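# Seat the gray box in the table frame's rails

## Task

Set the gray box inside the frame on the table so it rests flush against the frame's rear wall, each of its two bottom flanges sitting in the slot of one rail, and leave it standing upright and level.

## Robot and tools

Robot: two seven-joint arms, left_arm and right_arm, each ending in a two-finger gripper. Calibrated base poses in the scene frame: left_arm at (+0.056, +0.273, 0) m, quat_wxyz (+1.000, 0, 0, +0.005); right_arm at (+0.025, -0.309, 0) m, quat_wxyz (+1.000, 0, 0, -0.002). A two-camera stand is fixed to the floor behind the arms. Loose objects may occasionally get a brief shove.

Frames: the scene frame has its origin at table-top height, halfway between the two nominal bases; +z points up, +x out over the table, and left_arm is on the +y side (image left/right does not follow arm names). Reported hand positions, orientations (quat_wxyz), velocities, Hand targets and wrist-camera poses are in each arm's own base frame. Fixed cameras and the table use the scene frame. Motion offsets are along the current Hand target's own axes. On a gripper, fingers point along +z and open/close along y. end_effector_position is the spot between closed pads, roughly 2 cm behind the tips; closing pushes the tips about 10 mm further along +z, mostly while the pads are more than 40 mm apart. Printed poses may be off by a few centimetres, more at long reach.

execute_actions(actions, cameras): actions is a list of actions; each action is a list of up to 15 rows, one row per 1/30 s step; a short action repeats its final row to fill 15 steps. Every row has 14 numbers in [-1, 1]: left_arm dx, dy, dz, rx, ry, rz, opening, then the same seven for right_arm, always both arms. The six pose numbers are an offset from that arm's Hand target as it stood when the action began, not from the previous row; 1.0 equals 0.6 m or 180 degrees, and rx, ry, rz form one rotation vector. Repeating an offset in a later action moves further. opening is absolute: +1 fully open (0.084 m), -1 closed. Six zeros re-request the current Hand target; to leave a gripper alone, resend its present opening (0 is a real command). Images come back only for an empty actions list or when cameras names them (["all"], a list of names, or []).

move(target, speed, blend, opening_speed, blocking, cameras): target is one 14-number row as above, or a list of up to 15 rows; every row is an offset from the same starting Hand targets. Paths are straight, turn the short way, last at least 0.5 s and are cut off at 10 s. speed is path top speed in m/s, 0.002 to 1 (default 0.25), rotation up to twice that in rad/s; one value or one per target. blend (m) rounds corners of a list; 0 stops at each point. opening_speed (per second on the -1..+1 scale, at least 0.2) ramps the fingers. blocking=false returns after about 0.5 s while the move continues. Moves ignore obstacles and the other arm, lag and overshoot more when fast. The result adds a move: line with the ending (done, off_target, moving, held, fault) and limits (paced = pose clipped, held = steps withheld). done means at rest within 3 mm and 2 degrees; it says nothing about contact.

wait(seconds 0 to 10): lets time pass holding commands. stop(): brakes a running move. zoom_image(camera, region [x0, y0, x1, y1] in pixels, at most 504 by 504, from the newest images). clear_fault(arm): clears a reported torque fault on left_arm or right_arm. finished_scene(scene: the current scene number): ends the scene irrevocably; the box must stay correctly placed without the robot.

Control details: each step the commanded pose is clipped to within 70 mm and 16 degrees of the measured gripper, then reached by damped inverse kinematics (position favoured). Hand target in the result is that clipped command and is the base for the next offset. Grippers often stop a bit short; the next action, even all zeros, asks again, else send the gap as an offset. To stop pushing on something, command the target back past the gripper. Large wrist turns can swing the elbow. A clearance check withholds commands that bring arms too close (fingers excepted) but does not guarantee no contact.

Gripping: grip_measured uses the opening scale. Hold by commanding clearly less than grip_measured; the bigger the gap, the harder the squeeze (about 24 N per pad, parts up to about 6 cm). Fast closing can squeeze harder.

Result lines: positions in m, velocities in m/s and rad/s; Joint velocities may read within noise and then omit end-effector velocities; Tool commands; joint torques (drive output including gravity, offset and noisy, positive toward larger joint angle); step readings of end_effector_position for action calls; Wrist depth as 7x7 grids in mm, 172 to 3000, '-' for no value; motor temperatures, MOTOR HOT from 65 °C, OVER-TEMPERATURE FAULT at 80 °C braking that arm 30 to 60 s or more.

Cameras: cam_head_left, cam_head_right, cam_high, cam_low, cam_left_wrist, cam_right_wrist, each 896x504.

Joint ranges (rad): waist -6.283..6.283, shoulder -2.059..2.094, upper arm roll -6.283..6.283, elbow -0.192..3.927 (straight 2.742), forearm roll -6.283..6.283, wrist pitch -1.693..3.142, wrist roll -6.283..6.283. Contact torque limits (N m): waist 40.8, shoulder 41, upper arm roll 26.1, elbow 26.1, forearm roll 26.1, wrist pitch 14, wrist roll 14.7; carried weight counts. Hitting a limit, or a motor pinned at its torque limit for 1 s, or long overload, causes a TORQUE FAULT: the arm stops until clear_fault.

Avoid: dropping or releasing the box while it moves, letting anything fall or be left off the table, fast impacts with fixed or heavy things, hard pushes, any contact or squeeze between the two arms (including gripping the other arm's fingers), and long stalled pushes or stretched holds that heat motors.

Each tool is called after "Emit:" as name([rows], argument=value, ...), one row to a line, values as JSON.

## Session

Emit:
execute_actions(actions=[])

Scene clock: 0.00 s.
left_arm: end_effector_position=(+0.6592, -0.1002, +0.3124) grip_measured=+1.00 end_effector_quat_wxyz=(+0.146, +0.901, -0.085, +0.400) | right_arm: end_effector_position=(+0.2459, +0.1515, +0.3229) grip_measured=+1.00 end_effector_quat_wxyz=(-0.589, +0.000, +0.806, +0.058)
Joint positions: left_arm=[-0.104 0.176 -0.05 1.225 -0.861 0.288 0.78 0.084] | right_arm=[0.973 0.399 -0.896 1.444 0.474 2.465 -3.099 0.084]
Joint velocities: within noise
Joint torques (N m): no reading
Motor temperatures (°C): left_arm=[33 42 37 49 35 38 39] | right_arm=[32 41 36 42 37 35 39]
Wrist depth (mm): cam_left_wrist=[1288 1358 1417 1493 1589 1677 1758 / 1375 1437 1523 1619 1715 1809 1919 / 1477 1564 1665 1767 1877 2020 2132 / 1564 1661 1754 1852 1979 2119 2172 / 1446 1519 1607 1686 1767 1838 1968 / 1322 1386 1440 544 561 594 628 / 439 457 353 497 520 543 570] | cam_right_wrist=[1649 253 251 1719 1741 1776 1790 / 1706 267 269 1776 1809 1842 1893 / 1781 282 297 1310 1908 1919 1908 / 1823 331 387 1940 1962 2014 2026 / - 312 393 1996 2056 2062 2125 / - 327 2038 2062 2138 2138 2192 / 618 347 652 677 694 714 737]
Hand target: left_arm +0.6592, -0.1002, +0.3124; +0.146, +0.901, -0.085, +0.400 | right_arm +0.2459, +0.1515, +0.3229; -0.589, +0.000, +0.806, +0.058
Tool commands: left_gripper/opening=+1.0 right_gripper/opening=+1.0

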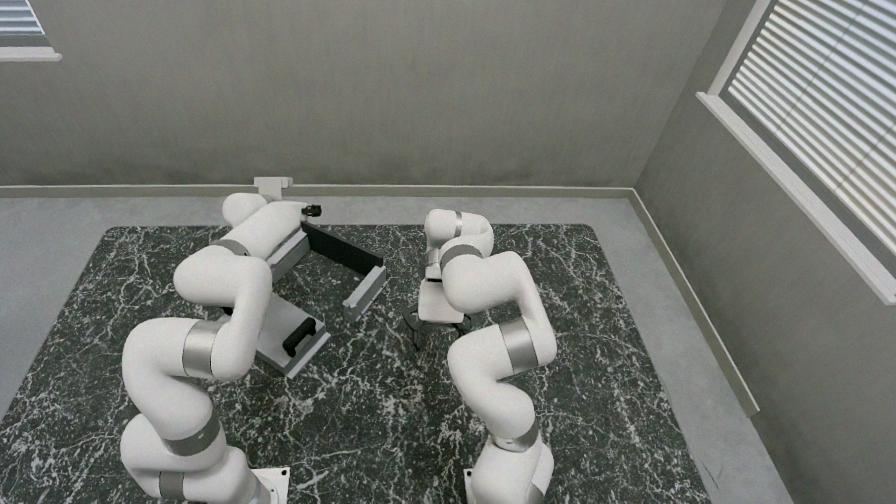

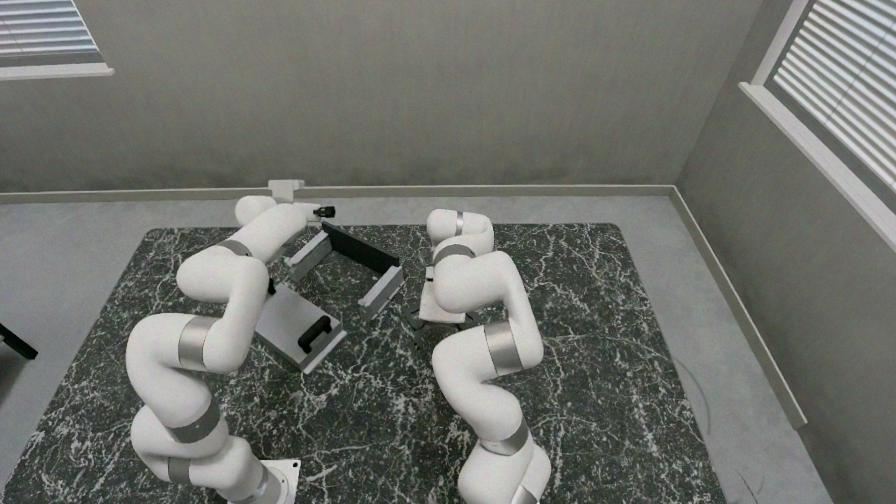

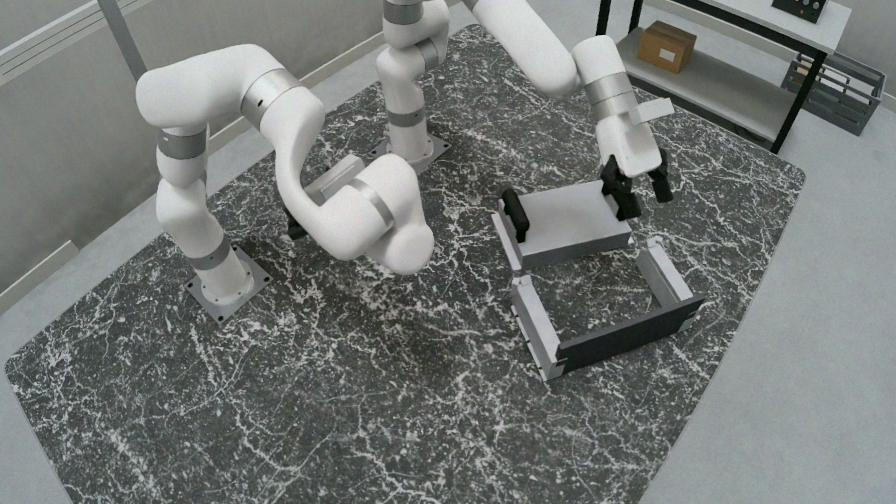

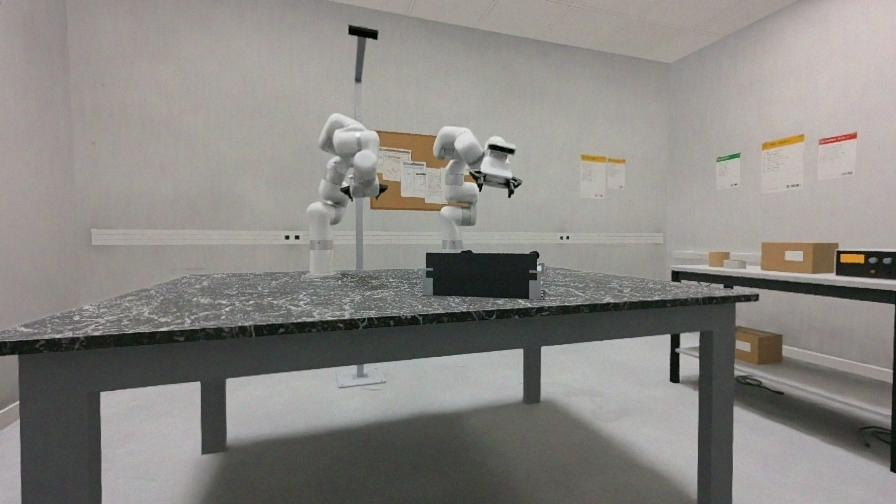

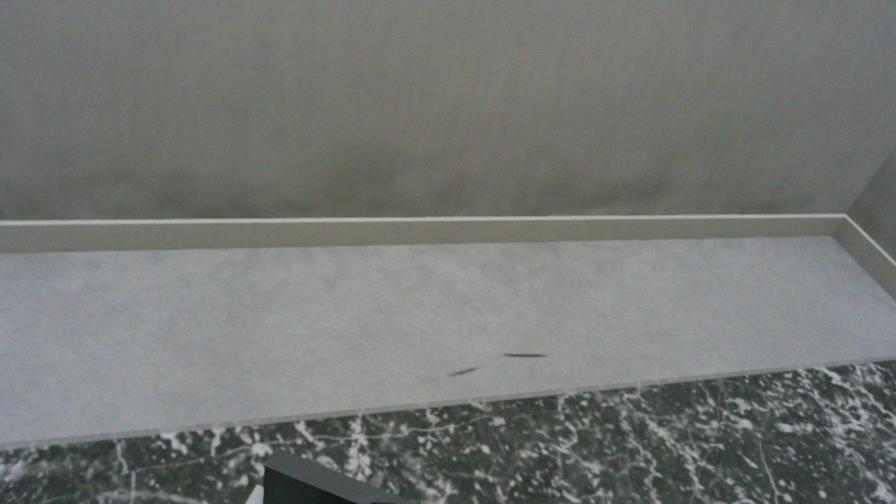

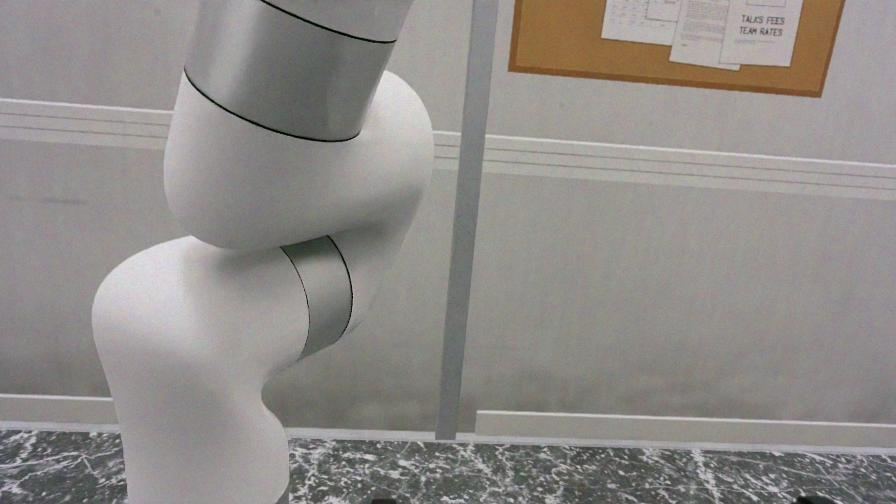

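Emit:
move([
  [-0.2175,-0.321,-0.3212,0.0113,-0.2817,0.1284,1,0,0,0,0,0,0,1],
  [-0.2175,-0.321,-0.3212,0.0113,-0.2817,0.1284,1,-0.1285,0.5035,-0.1223,-0.086,-0.4,0.17,1],
], speed=0.4, blend=0.05, cameras=["cam_left_wrist","cam_right_wrist"])

Scene clock: 51.17 s.
left_arm: end_effector_position=(+0.4903, +0.1500, +0.3003) grip_measured=+1.00 end_effector_quat_wxyz=(+0.000, +0.952, -0.305, +0.001) | right_arm: end_effector_position=(+0.3599, +0.4500, +0.2998) grip_measured=+1.00 end_effector_quat_wxyz=(+0.001, +0.305, +0.952, +0.000)
Joint positions: left_arm=[0.109 0.115 0.202 1.46 -0.024 1.345 0.934 0.084] | right_arm=[1.577 0.507 -0.955 1.792 0.408 1.489 -1.87 0.084]
Joint torques (N m): left_arm=[6.9 -14.16 4.33 26.1 1.32 -0.98 1.41] | right_arm=[-4.15 -23.37 -3.46 22.36 1.72 -0.51 1.16]
Motor temperatures (°C): left_arm=[33 44 37 60 35 38 39] | right_arm=[32 43 37 48 37 36 39]
Wrist depth (mm): cam_left_wrist=[430 428 429 428 427 427 427 / 429 429 429 428 428 427 425 / 430 429 428 428 377 376 376 / 429 429 429 428 376 377 376 / 429 429 429 428 377 376 376 / 430 430 429 429 377 377 376 / 430 430 430 430 428 427 429] | cam_right_wrist=[428 429 428 427 428 427 427 / 428 429 428 428 427 427 427 / 428 428 429 428 428 426 427 / 429 430 427 427 428 426 427 / 429 428 429 428 426 375 375 / 429 428 427 426 427 375 374 / 427 428 429 427 427 375 375]
Hand target: left_arm +0.4903, +0.1500, +0.3003; +0.000, +0.952, -0.305, +0.001 | right_arm +0.3599, +0.4500, +0.2998; +0.001, +0.305, +0.952, +0.000
Off the commanded pose: left_arm 0.000 m, 0 deg | right_arm 0.000 m, 0 deg.
move: done
Images, in order (width x height): cam_left_wrist 896x504, cam_right_wrist 896x504.

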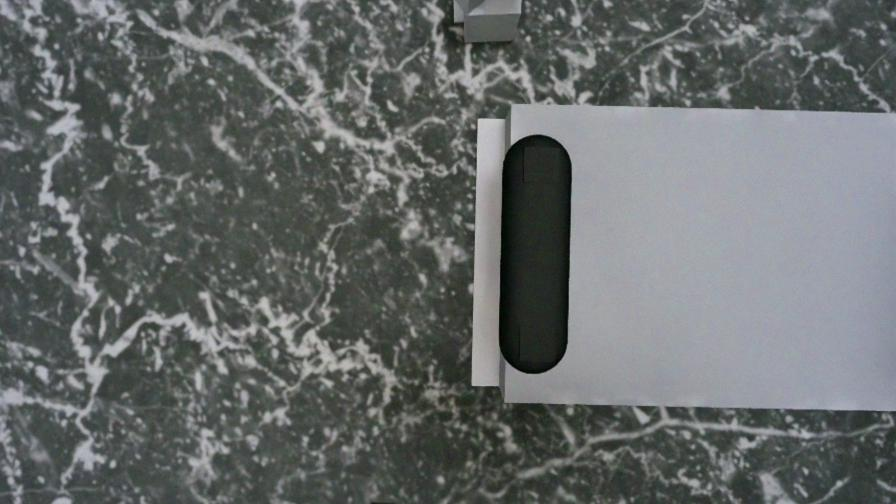

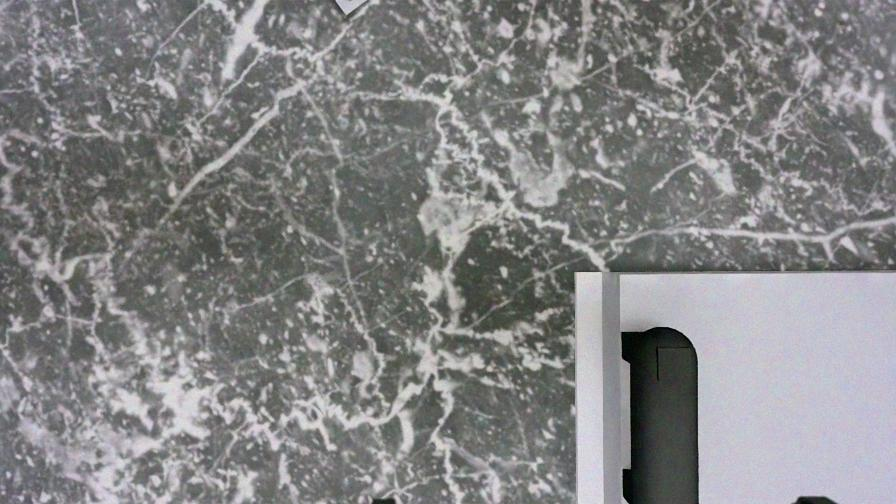

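Emit:
move([
  [0,0,0,0,0,0,1,0,0,0,0,0,1.0,1],
  [0.12,0.0228,0.167,0,0,0.0072,1,-0.0407,0.128,0.166,0,0,1.0,1],
], speed=[0.8,0.3], blend=0.05, cameras=["cam_left_wrist","cam_right_wrist"])

Scene clock: 74.83 s.
left_arm: end_effector_position=(+0.5411, +0.0970, +0.2001) grip_measured=+1.00 end_effector_quat_wxyz=(+0.000, +0.949, -0.316, +0.001) | right_arm: end_effector_position=(+0.4245, +0.4982, +0.2002) grip_measured=+1.00 end_effector_quat_wxyz=(+0.000, +0.952, -0.305, +0.001)
Joint positions: left_arm=[0.048 0.285 0.146 1.394 -0.046 1.111 0.851 0.084] | right_arm=[1.124 0.731 -0.436 2.027 0.291 1.353 -4.937 0.084]
Joint torques (N m): left_arm=[-6.42 -17.04 -2.38 25.74 -1.99 -3.66 -1.23] | right_arm=[-4.03 -35.24 -1.72 23.38 1.89 -0.49 1.23]
Motor temperatures (°C): left_arm=[33 43 37 62 34 38 39] | right_arm=[32 43 37 52 37 36 39]
Wrist depth (mm): cam_left_wrist=[329 329 329 252 328 328 328 / 329 329 328 314 328 328 328 / 330 329 329 328 328 329 328 / 329 330 329 329 277 278 277 / 330 330 330 329 277 278 277 / 330 330 329 329 217 278 277 / 330 330 330 329 217 277 277] | cam_right_wrist=[328 328 327 327 275 328 328 / 326 327 326 328 329 328 327 / 328 327 327 327 328 328 328 / 275 275 275 275 328 327 328 / 275 275 275 275 327 328 327 / 275 275 275 275 327 327 327 / 274 275 275 275 327 327 327]
Hand target: left_arm +0.5411, +0.0970, +0.2001; +0.000, +0.949, -0.316, +0.001 | right_arm +0.4245, +0.4982, +0.2002; +0.000, +0.952, -0.305, +0.001
Off the commanded pose: left_arm 0.000 m, 0 deg | right_arm 0.000 m, 0 deg.
move: done; limits=paced
Images, in order (width x height): cam_left_wrist 896x504, cam_right_wrist 896x504.

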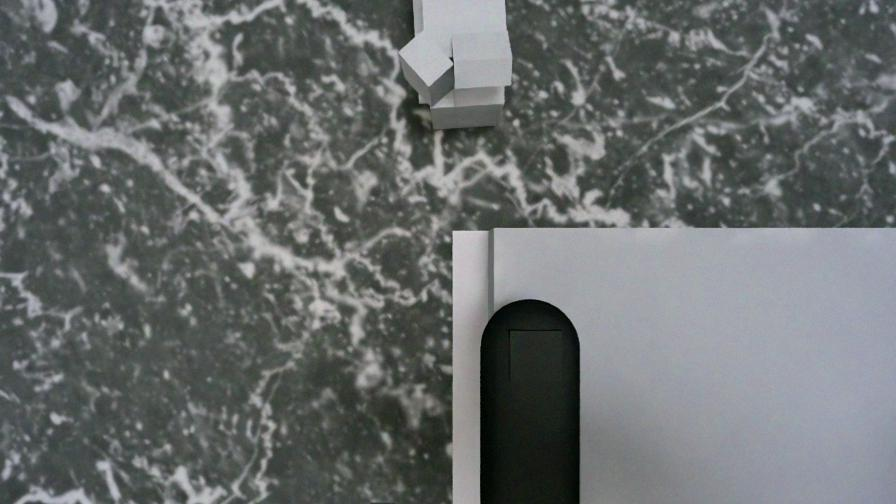

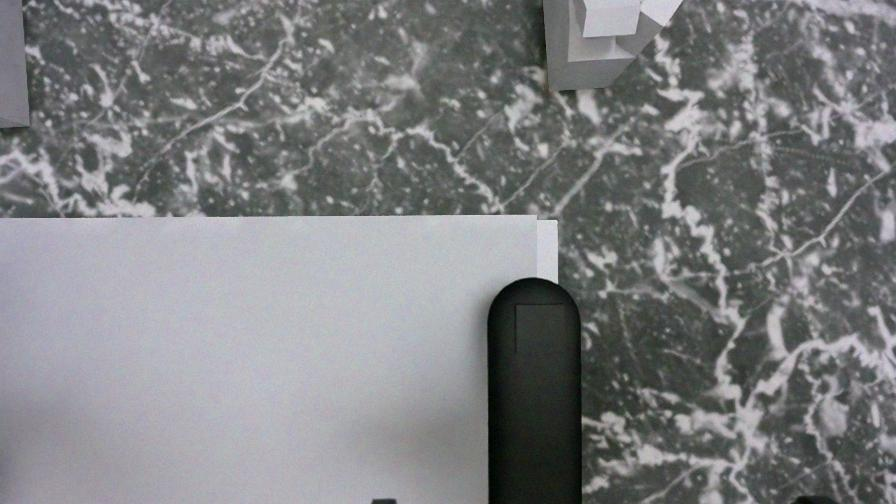

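Emit:
move(target=[0.15,0,0,0,0,0,1,0,0,0,0,0,0,1], speed=0.3, cameras=["cam_left_wrist"])

Scene clock: 89.87 s.
left_arm: end_effector_position=(+0.6131, +0.0431, +0.2002) grip_measured=+1.00 end_effector_quat_wxyz=(+0.000, +0.949, -0.316, +0.001) | right_arm: end_effector_position=(+0.4245, +0.4982, +0.2002) grip_measured=+1.00 end_effector_quat_wxyz=(+0.000, +0.952, -0.305, +0.001)
Joint positions: left_arm=[-0.007 0.517 0.104 1.736 -0.055 1.22 0.745 0.084] | right_arm=[1.124 0.732 -0.436 2.027 0.291 1.353 -4.937 0.084]
Joint torques (N m): left_arm=[-5.37 -21 -2.43 25.91 -2.08 -0.7 -1.23] | right_arm=[-3.92 -35.16 -1.85 23.89 1.82 -0.6 1.19]
Motor temperatures (°C): left_arm=[33 44 37 63 35 38 40] | right_arm=[32 44 36 53 37 35 39]
Wrist depth (mm): cam_left_wrist=[329 329 329 251 328 327 327 / 330 328 329 252 329 328 328 / 329 329 328 252 328 328 328 / 330 329 329 252 329 328 328 / 329 329 329 328 329 328 328 / 330 330 329 329 328 328 328 / 330 330 329 329 278 277 277] | cam_right_wrist=[327 327 328 327 275 328 328 / 327 327 327 328 328 328 328 / 327 327 327 327 327 328 328 / 275 275 275 275 327 328 328 / 275 275 275 275 327 327 328 / 274 275 275 275 327 327 327 / 275 275 275 275 327 326 328]
Hand target: left_arm +0.6131, +0.0431, +0.2002; +0.000, +0.949, -0.316, +0.001 | right_arm +0.4245, +0.4982, +0.2002; +0.000, +0.952, -0.305, +0.001
Off the commanded pose: left_arm 0.000 m, 0 deg | right_arm 0.000 m, 0 deg.
move: done
Images, in order (width x height): cam_left_wrist 896x504.

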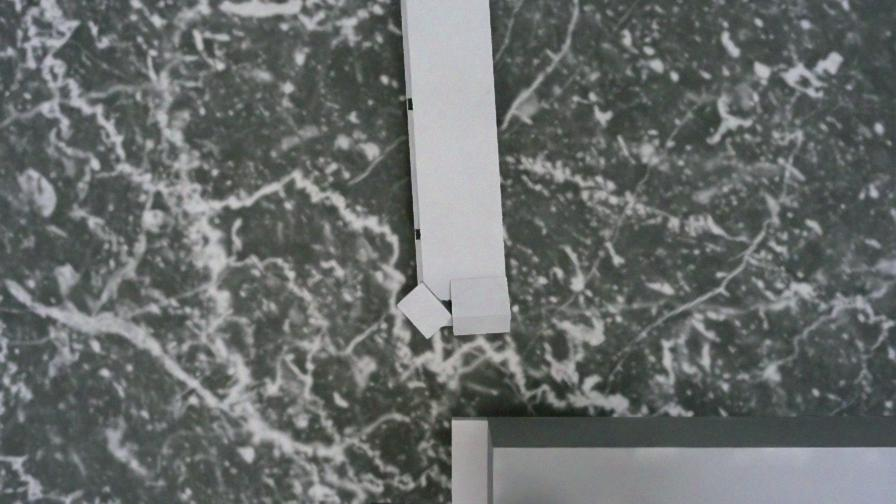

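Emit:
move([
  [-0.1558,-0.0042,0,0,0,0,1,0,0,0,0,0,0,1],
  [-0.1558,-0.0042,0.175,0,0,0,1,0.0017,-0.0023,0.175,0,0,0,1],
  [-0.1558,-0.0042,0.175,0,0,0,-1,0.0017,-0.0023,0.175,0,0,0,-1],
  [-0.1558,-0.0042,0.075,0,0,0,-1,0.0017,-0.0023,0.0742,0,0,0,-1],
  [-0.114,0.024,0.075,0,0,-0.0158,-1,0.0628,0.0258,0.0742,0,0,-0.0158,-1],
  [0.0277,0.017,0.0783,0,0,-0.0158,-1,0.2045,0.0188,0.0775,0,0,-0.0158,-1],
], speed=[0.35,0.2,0.15,0.08,0.08,0.06], opening_speed=1.5, blend=[0.01,0,0,0,0.002,0], cameras=["cam_left_wrist","cam_right_wrist"])

Scene clock: 136.40 s.
left_arm: end_effector_position=(+0.5805, +0.0517, +0.1542) grip_measured=-0.26 end_effector_quat_wxyz=(+0.000, +0.956, -0.292, +0.000) | right_arm: end_effector_position=(+0.4663, +0.4462, +0.1558) grip_measured=-0.26 end_effector_quat_wxyz=(+0.007, +0.960, -0.281, -0.005)
Joint positions: left_arm=[-0.01 0.439 0.119 1.482 -0.058 1.046 0.719 0.033] | right_arm=[1.048 0.729 -0.44 1.893 0.305 1.245 -5.109 0.033]
Joint torques (N m): left_arm=[-19.52 -13 -19.89 31.22 -5.7 -11.7 -1.24] | right_arm=[0.37 -40.96 -1.89 10.64 0.02 5.61 -0.16]
Motor temperatures (°C): left_arm=[33 45 39 62 35 39 40] | right_arm=[32 46 36 57 37 37 39]
Wrist depth (mm): cam_left_wrist=[283 283 282 206 282 282 282 / 284 283 283 206 282 282 282 / 283 283 283 206 283 282 282 / 284 283 283 200 - - - / 284 283 283 - - - - / 284 284 284 - - - - / 284 284 284 - - - -] | cam_right_wrist=[279 280 281 282 206 284 284 / 280 280 281 282 205 284 285 / - - 172 173 175 284 285 / - - - 172 - 284 285 / - - - - - 284 286 / - - - - - 284 285 / - - - - - 284 286]
Hand target: left_arm +0.5807, +0.0517, +0.1543; +0.000, +0.956, -0.292, +0.001 (not the last commanded pose) | right_arm +0.4663, +0.4462, +0.1558; +0.007, +0.960, -0.281, -0.005 (not the last commanded pose)
Tool commands: left_gripper/opening=-1.0 right_gripper/opening=-1.0
Off the commanded pose: left_arm 0.048 m, 0 deg | right_arm 0.059 m, 1 deg.
TORQUE FAULT: the external load on joint 6 (wrist pitch) of the right arm reached its load limit, and that arm stopped. The contact can be on any part of that arm beyond that joint, not only on its tool. A torque fault puts only its own arm into a fault stop. That arm's remaining commands of this call were not run. The hold on joint 6 (wrist pitch) of that arm was moved back by the arm itself, up to 3 degrees, as the stop began, but a joint of that arm was then at its load limit, so every hold on that arm was set where that arm was. That arm may still press on what stopped it. That arm is still stopped at the end of this call. While its stop runs, that arm, its gripper or tool too, takes no new command.
CLEAR FAULT: the right arm stays stopped (state 4) until you call clear_fault(arm="right_arm").
End effector pose when the fault began: right_arm: position (+0.4694, +0.4485, +0.1557), quat_wxyz (+0.000, +0.960, -0.281, +0.000)
Joint positions when the fault began: right_arm=[1.049 0.729 -0.439 1.89 0.305 1.225 -5.108 0.033]
move: fault (right_arm), off_target (left_arm; braked at the fault stop of right_arm); path passed 5 of 6 targets
Images, in order (width x height): cam_left_wrist 896x504, cam_right_wrist 896x504.

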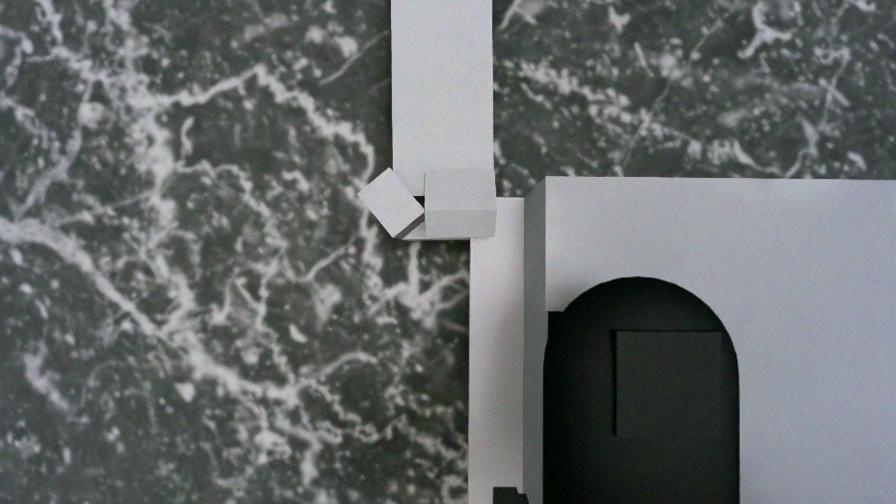

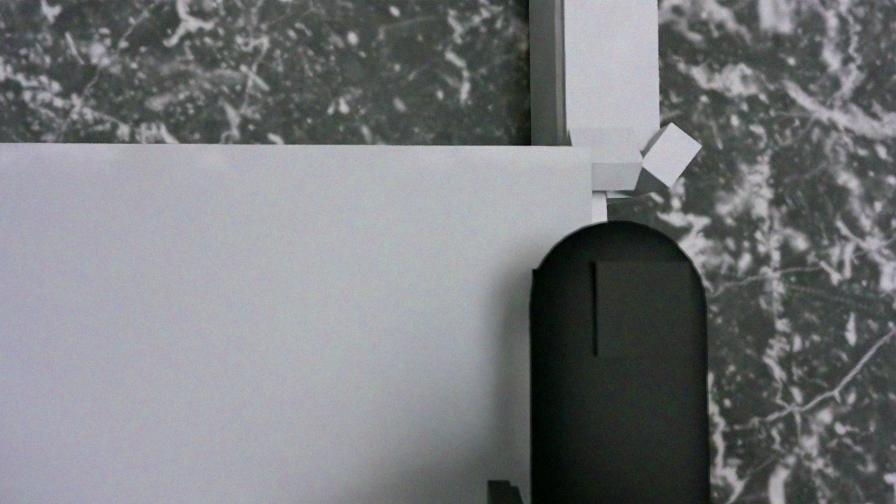

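Emit:
clear_fault(arm="right_arm")

Emit:
move(target=[-0.0638,-0.0062,0.0018,0,0,-0.0089,-1,-0.0528,-0.0062,0.0035,0.0052,0.0018,-0.0089,-1], speed=0.06, cameras=["cam_left_wrist","cam_right_wrist"])

Scene clock: 162.60 s.
left_arm: end_effector_position=(+0.5806, +0.0517, +0.1543) grip_measured=-0.26 end_effector_quat_wxyz=(+0.000, +0.956, -0.292, +0.001) | right_arm: end_effector_position=(+0.4663, +0.4461, +0.1558) grip_measured=-0.26 end_effector_quat_wxyz=(+0.007, +0.960, -0.281, -0.005)
Joint positions: left_arm=[-0.01 0.439 0.119 1.482 -0.058 1.045 0.719 0.033] | right_arm=[1.048 0.729 -0.44 1.893 0.305 1.245 -5.109 0.033]
Joint torques (N m): left_arm=[-8.34 -20.97 -13.35 31.66 -2.81 -13.52 -1.24] | right_arm=[0.66 -40.86 -1.65 10.29 0.05 5.93 -0.02]
Motor temperatures (°C): left_arm=[33 45 40 70 35 50 40] | right_arm=[32 47 36 48 37 39 39]
Wrist depth (mm): cam_left_wrist=[283 283 283 206 282 282 282 / 283 283 282 206 282 282 282 / 283 283 283 206 283 282 282 / 283 283 283 199 - - - / 284 284 283 - - - - / 284 284 284 - - - - / 284 284 284 - - - -] | cam_right_wrist=[279 280 281 282 206 284 285 / 279 280 281 282 206 283 285 / - - 172 173 175 284 285 / - - - 172 - 284 285 / - - - - - 284 285 / - - - - - 284 285 / - - - - - 284 285]
Hand target: left_arm +0.5807, +0.0517, +0.1543; +0.000, +0.956, -0.292, +0.001 (not the last commanded pose) | right_arm +0.4663, +0.4461, +0.1558; +0.007, +0.960, -0.281, -0.005 (not the last commanded pose)
Tool commands: left_gripper/opening=-1.0 right_gripper/opening=-1.0
Off the commanded pose: left_arm 0.048 m, 0 deg | right_arm 0.059 m, 1 deg.
TORQUE FAULT, CONTINUED: the right arm's stop, for the torque fault of joint 6 (wrist pitch) that an earlier result reported, is over. The call counts as one of the actions that you can send in this scene. The hold on joint 6 (wrist pitch) of that arm was moved back by the arm itself, up to 3 degrees, as the stop began, but a joint of that arm was then at its load limit, so every hold on that arm was set where that arm was. That arm's target is now where it stood when the stop ended, not its last command. That arm's gripper keeps its grip as last carried out, and that arm accepts commands again: back off and push less far.
MOTOR HOT: joint 4 (elbow) of the left arm reports 70 °C; the controller stops that arm at 80 °C. To cool a motor, set the load down, stop pushing, or move to a pose that needs little force. At that limit the left arm can sag while its brakes close.
CLEAR FAULT: your call cleared the right arm's torque fault. If a joint's load stays at its limit, that arm stops again at once.

Scene clock: 163.63 s.
left_arm: end_effector_position=(+0.5510, +0.0762, +0.1532) grip_measured=-0.26 end_effector_quat_wxyz=(+0.000, +0.960, -0.279, +0.001) | right_arm: end_effector_position=(+0.4416, +0.4663, +0.1538) grip_measured=-0.26 end_effector_quat_wxyz=(-0.001, +0.964, -0.268, +0.000)
Joint positions: left_arm=[0.014 0.353 0.139 1.351 -0.057 1 0.741 0.033] | right_arm=[1.106 0.699 -0.434 1.835 0.295 1.198 -5.087 0.033]
Joint torques (N m): left_arm=[7.8 -30.18 5.97 25.37 1.25 -6.78 0.96] | right_arm=[6.46 -51.14 -0.4 18.4 -0.94 -2.61 0.61]
Motor temperatures (°C): left_arm=[33 45 40 69 35 50 40] | right_arm=[32 47 36 48 37 39 39]
Wrist depth (mm): cam_left_wrist=[282 282 281 205 281 281 281 / 282 282 281 198 281 281 281 / 281 282 282 281 282 281 281 / 282 282 282 - - 172 172 / 282 282 282 - - - - / 283 283 283 - - - - / 283 283 283 - - - -] | cam_right_wrist=[280 281 280 281 204 281 281 / 280 280 281 281 265 280 280 / 172 173 174 174 219 280 281 / - 172 173 173 - 280 281 / - - 172 172 - 281 281 / - - - - - 280 281 / - - - - - 281 280]
Hand target: left_arm +0.5510, +0.0762, +0.1532; +0.000, +0.960, -0.279, +0.001 | right_arm +0.4416, +0.4663, +0.1538; -0.001, +0.964, -0.268, +0.000
Off the commanded pose: left_arm 0.000 m, 0 deg | right_arm 0.000 m, 0 deg.
MOTOR HOT: still on. Joint 4 (elbow) of the left arm reports 69 °C.
move: done
Images, in order (width x height): cam_left_wrist 896x504, cam_right_wrist 896x504.

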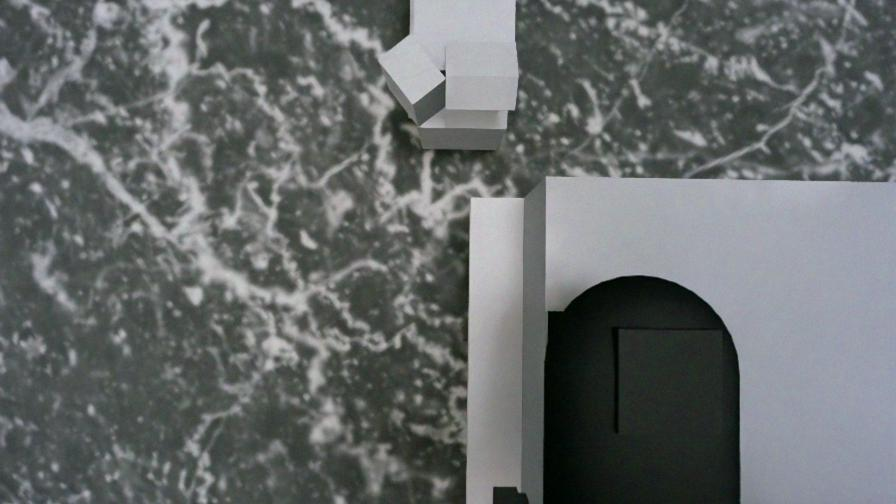

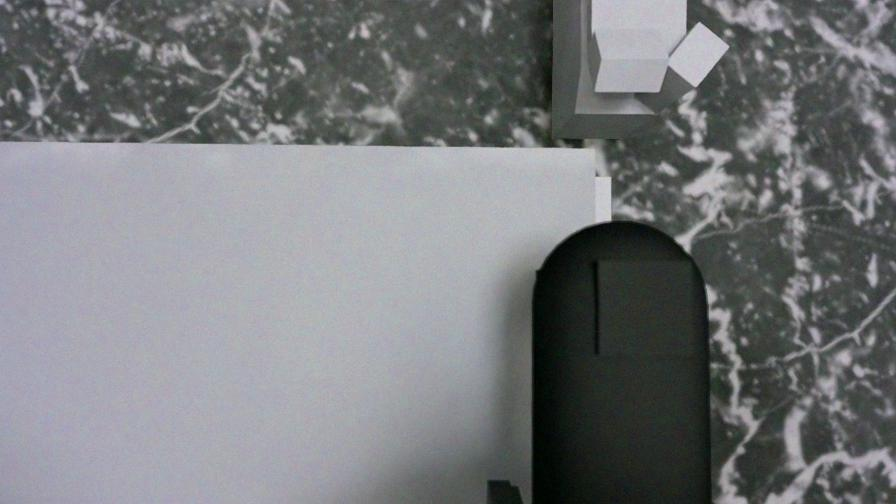

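Emit:
move(target=[0.142,0.002,0,0,0,0,-1,0.142,0.002,0,0,0,0,-1], speed=0.06, cameras=["cam_left_wrist","cam_right_wrist"])

Scene clock: 177.90 s.
left_arm: end_effector_position=(+0.6220, +0.0300, +0.1544) grip_measured=-0.33 end_effector_quat_wxyz=(+0.000, +0.960, -0.279, +0.001) | right_arm: end_effector_position=(+0.5066, +0.4286, +0.1761) grip_measured=-0.32 end_effector_quat_wxyz=(-0.016, +0.963, -0.267, +0.003)
Joint positions: left_arm=[-0.032 0.579 0.108 1.701 -0.065 1.123 0.651 0.03] | right_arm=[0.963 0.747 -0.434 1.975 0.32 1.26 -5.197 0.03]
Joint torques (N m): left_arm=[-27.65 1.7 -26.33 19.96 -9.44 -14.82 -2.36] | right_arm=[0.28 -54.56 -5.87 31.63 -0.54 -1.63 -0.28]
Motor temperatures (°C): left_arm=[33 47 39 67 35 48 40] | right_arm=[33 48 36 50 37 38 39]
Wrist depth (mm): cam_left_wrist=[285 284 284 207 283 283 283 / 285 285 284 207 284 283 282 / 285 284 284 207 283 283 283 / 286 285 284 207 284 283 283 / 286 285 285 207 177 176 283 / 285 285 284 - - - - / 286 285 285 - - - -] | cam_right_wrist=[309 307 305 303 224 298 297 / 308 307 305 303 224 299 297 / 308 307 305 303 224 299 298 / 196 192 191 303 224 299 298 / 188 185 182 181 - 299 298 / 179 176 175 - - 300 298 / - - - - - 299 298]
Hand target: left_arm +0.6221, +0.0297, +0.1533; +0.000, +0.960, -0.279, +0.001 | right_arm +0.5066, +0.4286, +0.1761; -0.016, +0.963, -0.267, +0.003 (not the last commanded pose)
Tool commands: left_gripper/opening=-1.0 right_gripper/opening=-1.0
Off the commanded pose: left_arm 0.001 m, 0 deg | right_arm 0.025 m, 2 deg.
TORQUE FAULT: the external load on joint 2 (shoulder) of the right arm reached its load limit, and that arm stopped. The contact can be on any part of that arm beyond that joint, not only on its tool. A torque fault puts only its own arm into a fault stop. That arm's remaining commands of this call were not run. The hold on joint 2 (shoulder) of that arm was moved back by the arm itself, up to 3 degrees, as the stop began, but a joint of that arm was then at its load limit, so every hold on that arm was set where that arm was. That arm may still press on what stopped it. That arm is still stopped at the end of this call. While its stop runs, that arm, its gripper or tool too, takes no new command.
End effector pose when the fault began: right_arm: position (+0.5055, +0.4263, +0.1551), quat_wxyz (-0.001, +0.964, -0.267, -0.001)
Joint positions when the fault began: right_arm=[0.964 0.782 -0.435 1.978 0.319 1.259 -5.197 0.03]
MOTOR HOT: still on. Joint 4 (elbow) of the left arm reports 67 °C.
CLEAR FAULT: the right arm stays stopped (state 4) until you call clear_fault(arm="right_arm").
move: fault (right_arm)
Images, in order (width x height): cam_left_wrist 896x504, cam_right_wrist 896x504.

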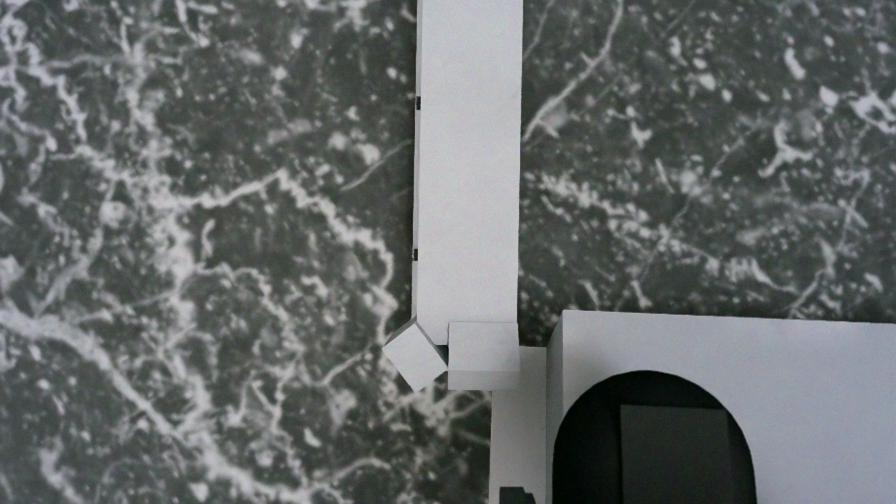

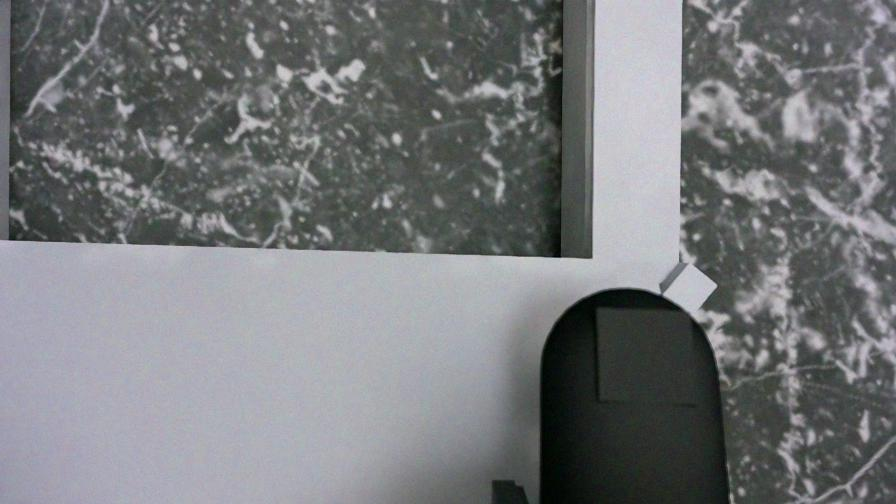

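Emit:
clear_fault(arm="right_arm")

Emit:
move([
  [-0.12,0,0,0,0,0,-1,-0.12,0,0.02,-0.0103,0.0009,0,-1],
  [-0.18,0,0,0,0,0,-1,-0.18,0,0.035,-0.0103,0.0009,0,-1],
  [-0.18,0,0.0968,0,0,0,-1,-0.18,0,0.135,-0.0103,0.0009,0,-1],
  [-0.18,0,0.0968,0,0,0,1,-0.18,0,0.135,-0.0103,0.0009,0,1],
  [-0.18,0,-0.09,0,0,0,1,-0.18,0,-0.06,-0.0103,0.0009,0,1],
], speed=[0.08,0.08,0.08,0.1,0.2], opening_speed=1.5, blend=[0.01,0.005,0,0,0], cameras=["cam_left_wrist","cam_right_wrist"])

Scene clock: 248.57 s.
left_arm: end_effector_position=(+0.6220, +0.0299, +0.1544) grip_measured=-0.33 end_effector_quat_wxyz=(+0.000, +0.960, -0.279, +0.001) | right_arm: end_effector_position=(+0.5066, +0.4286, +0.1761) grip_measured=-0.32 end_effector_quat_wxyz=(-0.016, +0.963, -0.267, +0.003)
Joint positions: left_arm=[-0.032 0.579 0.108 1.701 -0.066 1.123 0.651 0.03] | right_arm=[0.963 0.747 -0.434 1.975 0.32 1.26 -5.197 0.03]
Joint torques (N m): left_arm=[-27.74 1.59 -26.28 19.23 -9.38 -14.84 -2.36] | right_arm=[0.22 -55.93 -5.7 31.48 -0.33 -1.64 -0.11]
Motor temperatures (°C): left_arm=[36 42 50 59 38 67 41] | right_arm=[32 52 38 67 37 36 39]
Wrist depth (mm): cam_left_wrist=[285 284 284 207 283 283 283 / 285 285 284 207 284 283 282 / 285 285 284 207 283 283 283 / 285 285 285 207 284 283 283 / 286 285 285 207 177 177 283 / 285 285 285 - - - - / 286 285 285 - - - -] | cam_right_wrist=[309 307 305 303 224 299 297 / 309 306 305 302 224 299 297 / 308 307 305 303 224 299 297 / 196 192 191 303 224 299 297 / 187 185 182 181 - 299 297 / 179 176 175 - - 300 298 / - - - - - 299 298]
Hand target: left_arm +0.6221, +0.0297, +0.1533; +0.000, +0.960, -0.279, +0.001 | right_arm +0.5066, +0.4286, +0.1761; -0.016, +0.963, -0.267, +0.003 (not the last commanded pose)
Tool commands: left_gripper/opening=-1.0 right_gripper/opening=-1.0
Off the commanded pose: left_arm 0.001 m, 0 deg | right_arm 0.025 m, 2 deg.
TORQUE FAULT, CONTINUED: the right arm's stop, for the torque fault of joint 2 (shoulder) that an earlier result reported, is over. The call counts as one of the actions that you can send in this scene. The hold on joint 2 (shoulder) of that arm was moved back by the arm itself, up to 3 degrees, as the stop began, but a joint of that arm was then at its load limit, so every hold on that arm was set where that arm was. That arm's target is now where it stood when the stop ended, not its last command. That arm's gripper keeps its grip as last carried out, and that arm accepts commands again: back off and push less far.
MOTOR HOT: joint 4 (elbow) of the right arm reports 67 °C; the controller stops that arm at 80 °C. To cool a motor, set the load down, stop pushing, or move to a pose that needs little force. At that limit the right arm can sag while its brakes close.
MOTOR HOT: still on. Joint 6 (wrist pitch) of the left arm reports 67 °C.
CLEAR FAULT: your call cleared the right arm's torque fault. If a joint's load stays at its limit, that arm stops again at once.

Scene clock: 253.83 s.
left_arm: end_effector_position=(+0.5308, +0.0875, +0.2071) grip_measured=+1.00 end_effector_quat_wxyz=(+0.000, +0.960, -0.279, +0.001) | right_arm: end_effector_position=(+0.4135, +0.4832, +0.2124) grip_measured=+1.00 end_effector_quat_wxyz=(+0.000, +0.964, -0.268, +0.000)
Joint positions: left_arm=[0.025 0.24 0.153 1.353 -0.041 1.115 0.757 0.084] | right_arm=[1.149 0.639 -0.437 1.911 0.263 1.326 -5.016 0.084]
Joint torques (N m): left_arm=[-6.52 -25.37 4.47 25.66 1.61 -0.71 -1.25] | right_arm=[-3.83 -33.1 -3.53 23.62 -1.49 -0.66 1.23]
Motor temperatures (°C): left_arm=[35 43 47 59 37 63 41] | right_arm=[32 52 38 65 37 37 39]
Wrist depth (mm): cam_left_wrist=[336 336 335 258 335 335 335 / 337 336 335 335 335 335 334 / 336 336 336 336 336 335 335 / 337 336 336 336 284 284 284 / 337 337 336 336 284 284 284 / 337 336 336 336 221 284 284 / 337 337 336 337 221 284 284] | cam_right_wrist=[340 339 340 340 253 340 340 / 339 339 339 340 340 340 340 / 339 339 339 340 340 340 339 / 288 288 288 288 339 340 339 / 288 288 287 288 339 340 339 / 288 287 288 287 340 339 338 / 287 287 288 288 339 339 339]
Hand target: left_arm +0.5308, +0.0875, +0.2072; +0.000, +0.960, -0.279, +0.001 | right_arm +0.4135, +0.4832, +0.2124; +0.000, +0.964, -0.268, +0.000
Off the commanded pose: left_arm 0.000 m, 0 deg | right_arm 0.000 m, 0 deg.
MOTOR HOT: still on. Joint 6 (wrist pitch) of the left arm reports 63 °C.
MOTOR HOT: still on. Joint 4 (elbow) of the right arm reports 65 °C.
move: done
Images, in order (width x height): cam_left_wrist 896x504, cam_right_wrist 896x504.

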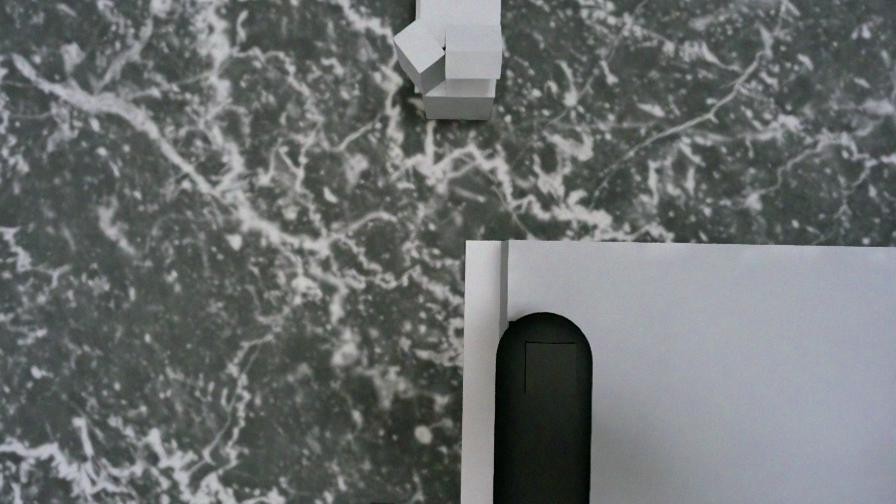

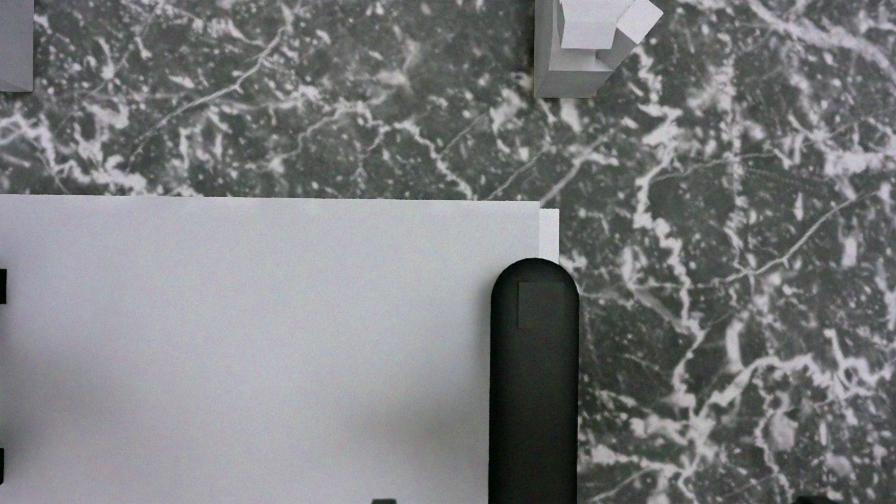

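Emit:
zoom_image(camera="cam_left_wrist", region=[380, 0, 540, 140])

Emit:
zoom_image(camera="cam_right_wrist", region=[520, 0, 680, 140])

Scaled by 3.150 from the camera's 896x504 image, which has a finer 1280x720 frame.

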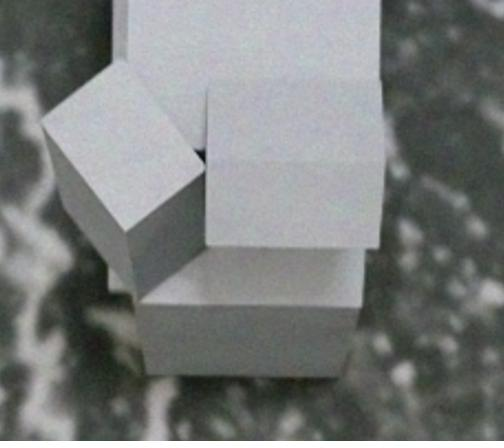

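Scaled by 3.150 from the camera's 896x504 image, which has a finer 1280x720 frame.

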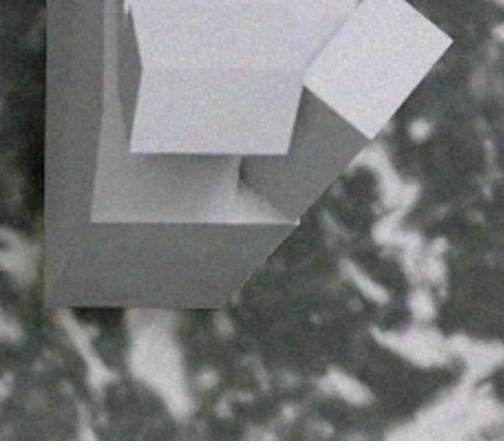

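Emit:
move(target=[0.22,0.15,-0.3,0,0,0,1,0,0,0,0,0,0,1], speed=0.3, cameras=["cam_left_wrist"])

Scene clock: 350.20 s.
left_arm: end_effector_position=(+0.5938, -0.0591, +0.3873) grip_measured=+1.00 end_effector_quat_wxyz=(+0.000, +0.960, -0.279, +0.001) | right_arm: end_effector_position=(+0.4135, +0.4832, +0.2124) grip_measured=+1.00 end_effector_quat_wxyz=(+0.000, +0.964, -0.268, +0.000)
Joint positions: left_arm=[-0.126 0.588 0.058 2.399 -0.033 1.81 0.479 0.084] | right_arm=[1.149 0.639 -0.437 1.911 0.263 1.326 -5.016 0.084]
Joint torques (N m): left_arm=[6.93 -20.52 -3.24 23.45 -2.09 -0.68 -1.18] | right_arm=[-3.9 -33.16 -1.54 23.77 0.89 -0.98 1.25]
Motor temperatures (°C): left_arm=[33 47 38 66 34 41 40] | right_arm=[32 47 36 58 37 35 39]
Wrist depth (mm): cam_left_wrist=[1288 515 514 512 512 512 511 / 517 515 508 503 495 486 511 / 516 515 516 515 514 513 512 / 516 517 516 514 514 513 511 / 517 516 514 515 514 513 513 / 516 516 515 515 514 513 513 / 517 517 516 464 464 462 515] | cam_right_wrist=[340 339 340 339 253 340 339 / 339 339 339 339 340 340 340 / 339 339 339 339 340 340 340 / 287 288 288 288 339 340 339 / 288 287 288 288 339 339 340 / 287 287 288 288 339 339 340 / 287 287 287 287 339 339 339]
Hand target: left_arm +0.5938, -0.0591, +0.3873; +0.000, +0.960, -0.279, +0.001 | right_arm +0.4135, +0.4832, +0.2124; +0.000, +0.964, -0.268, +0.000
Off the commanded pose: left_arm 0.000 m, 0 deg | right_arm 0.000 m, 0 deg.
MOTOR HOT: still on. Joint 4 (elbow) of the left arm reports 66 °C.
MOTOR HOT: cleared for the motors of the right arm.
move: done
Images, in order (width x height): cam_left_wrist 896x504.

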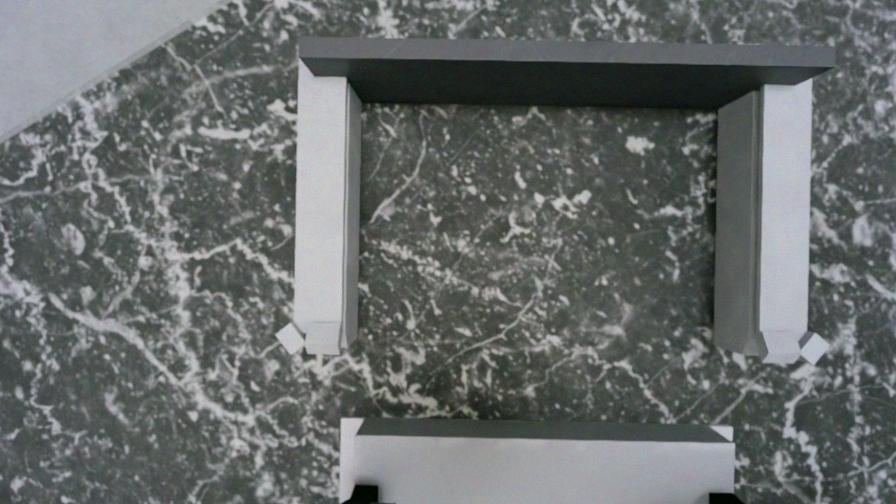

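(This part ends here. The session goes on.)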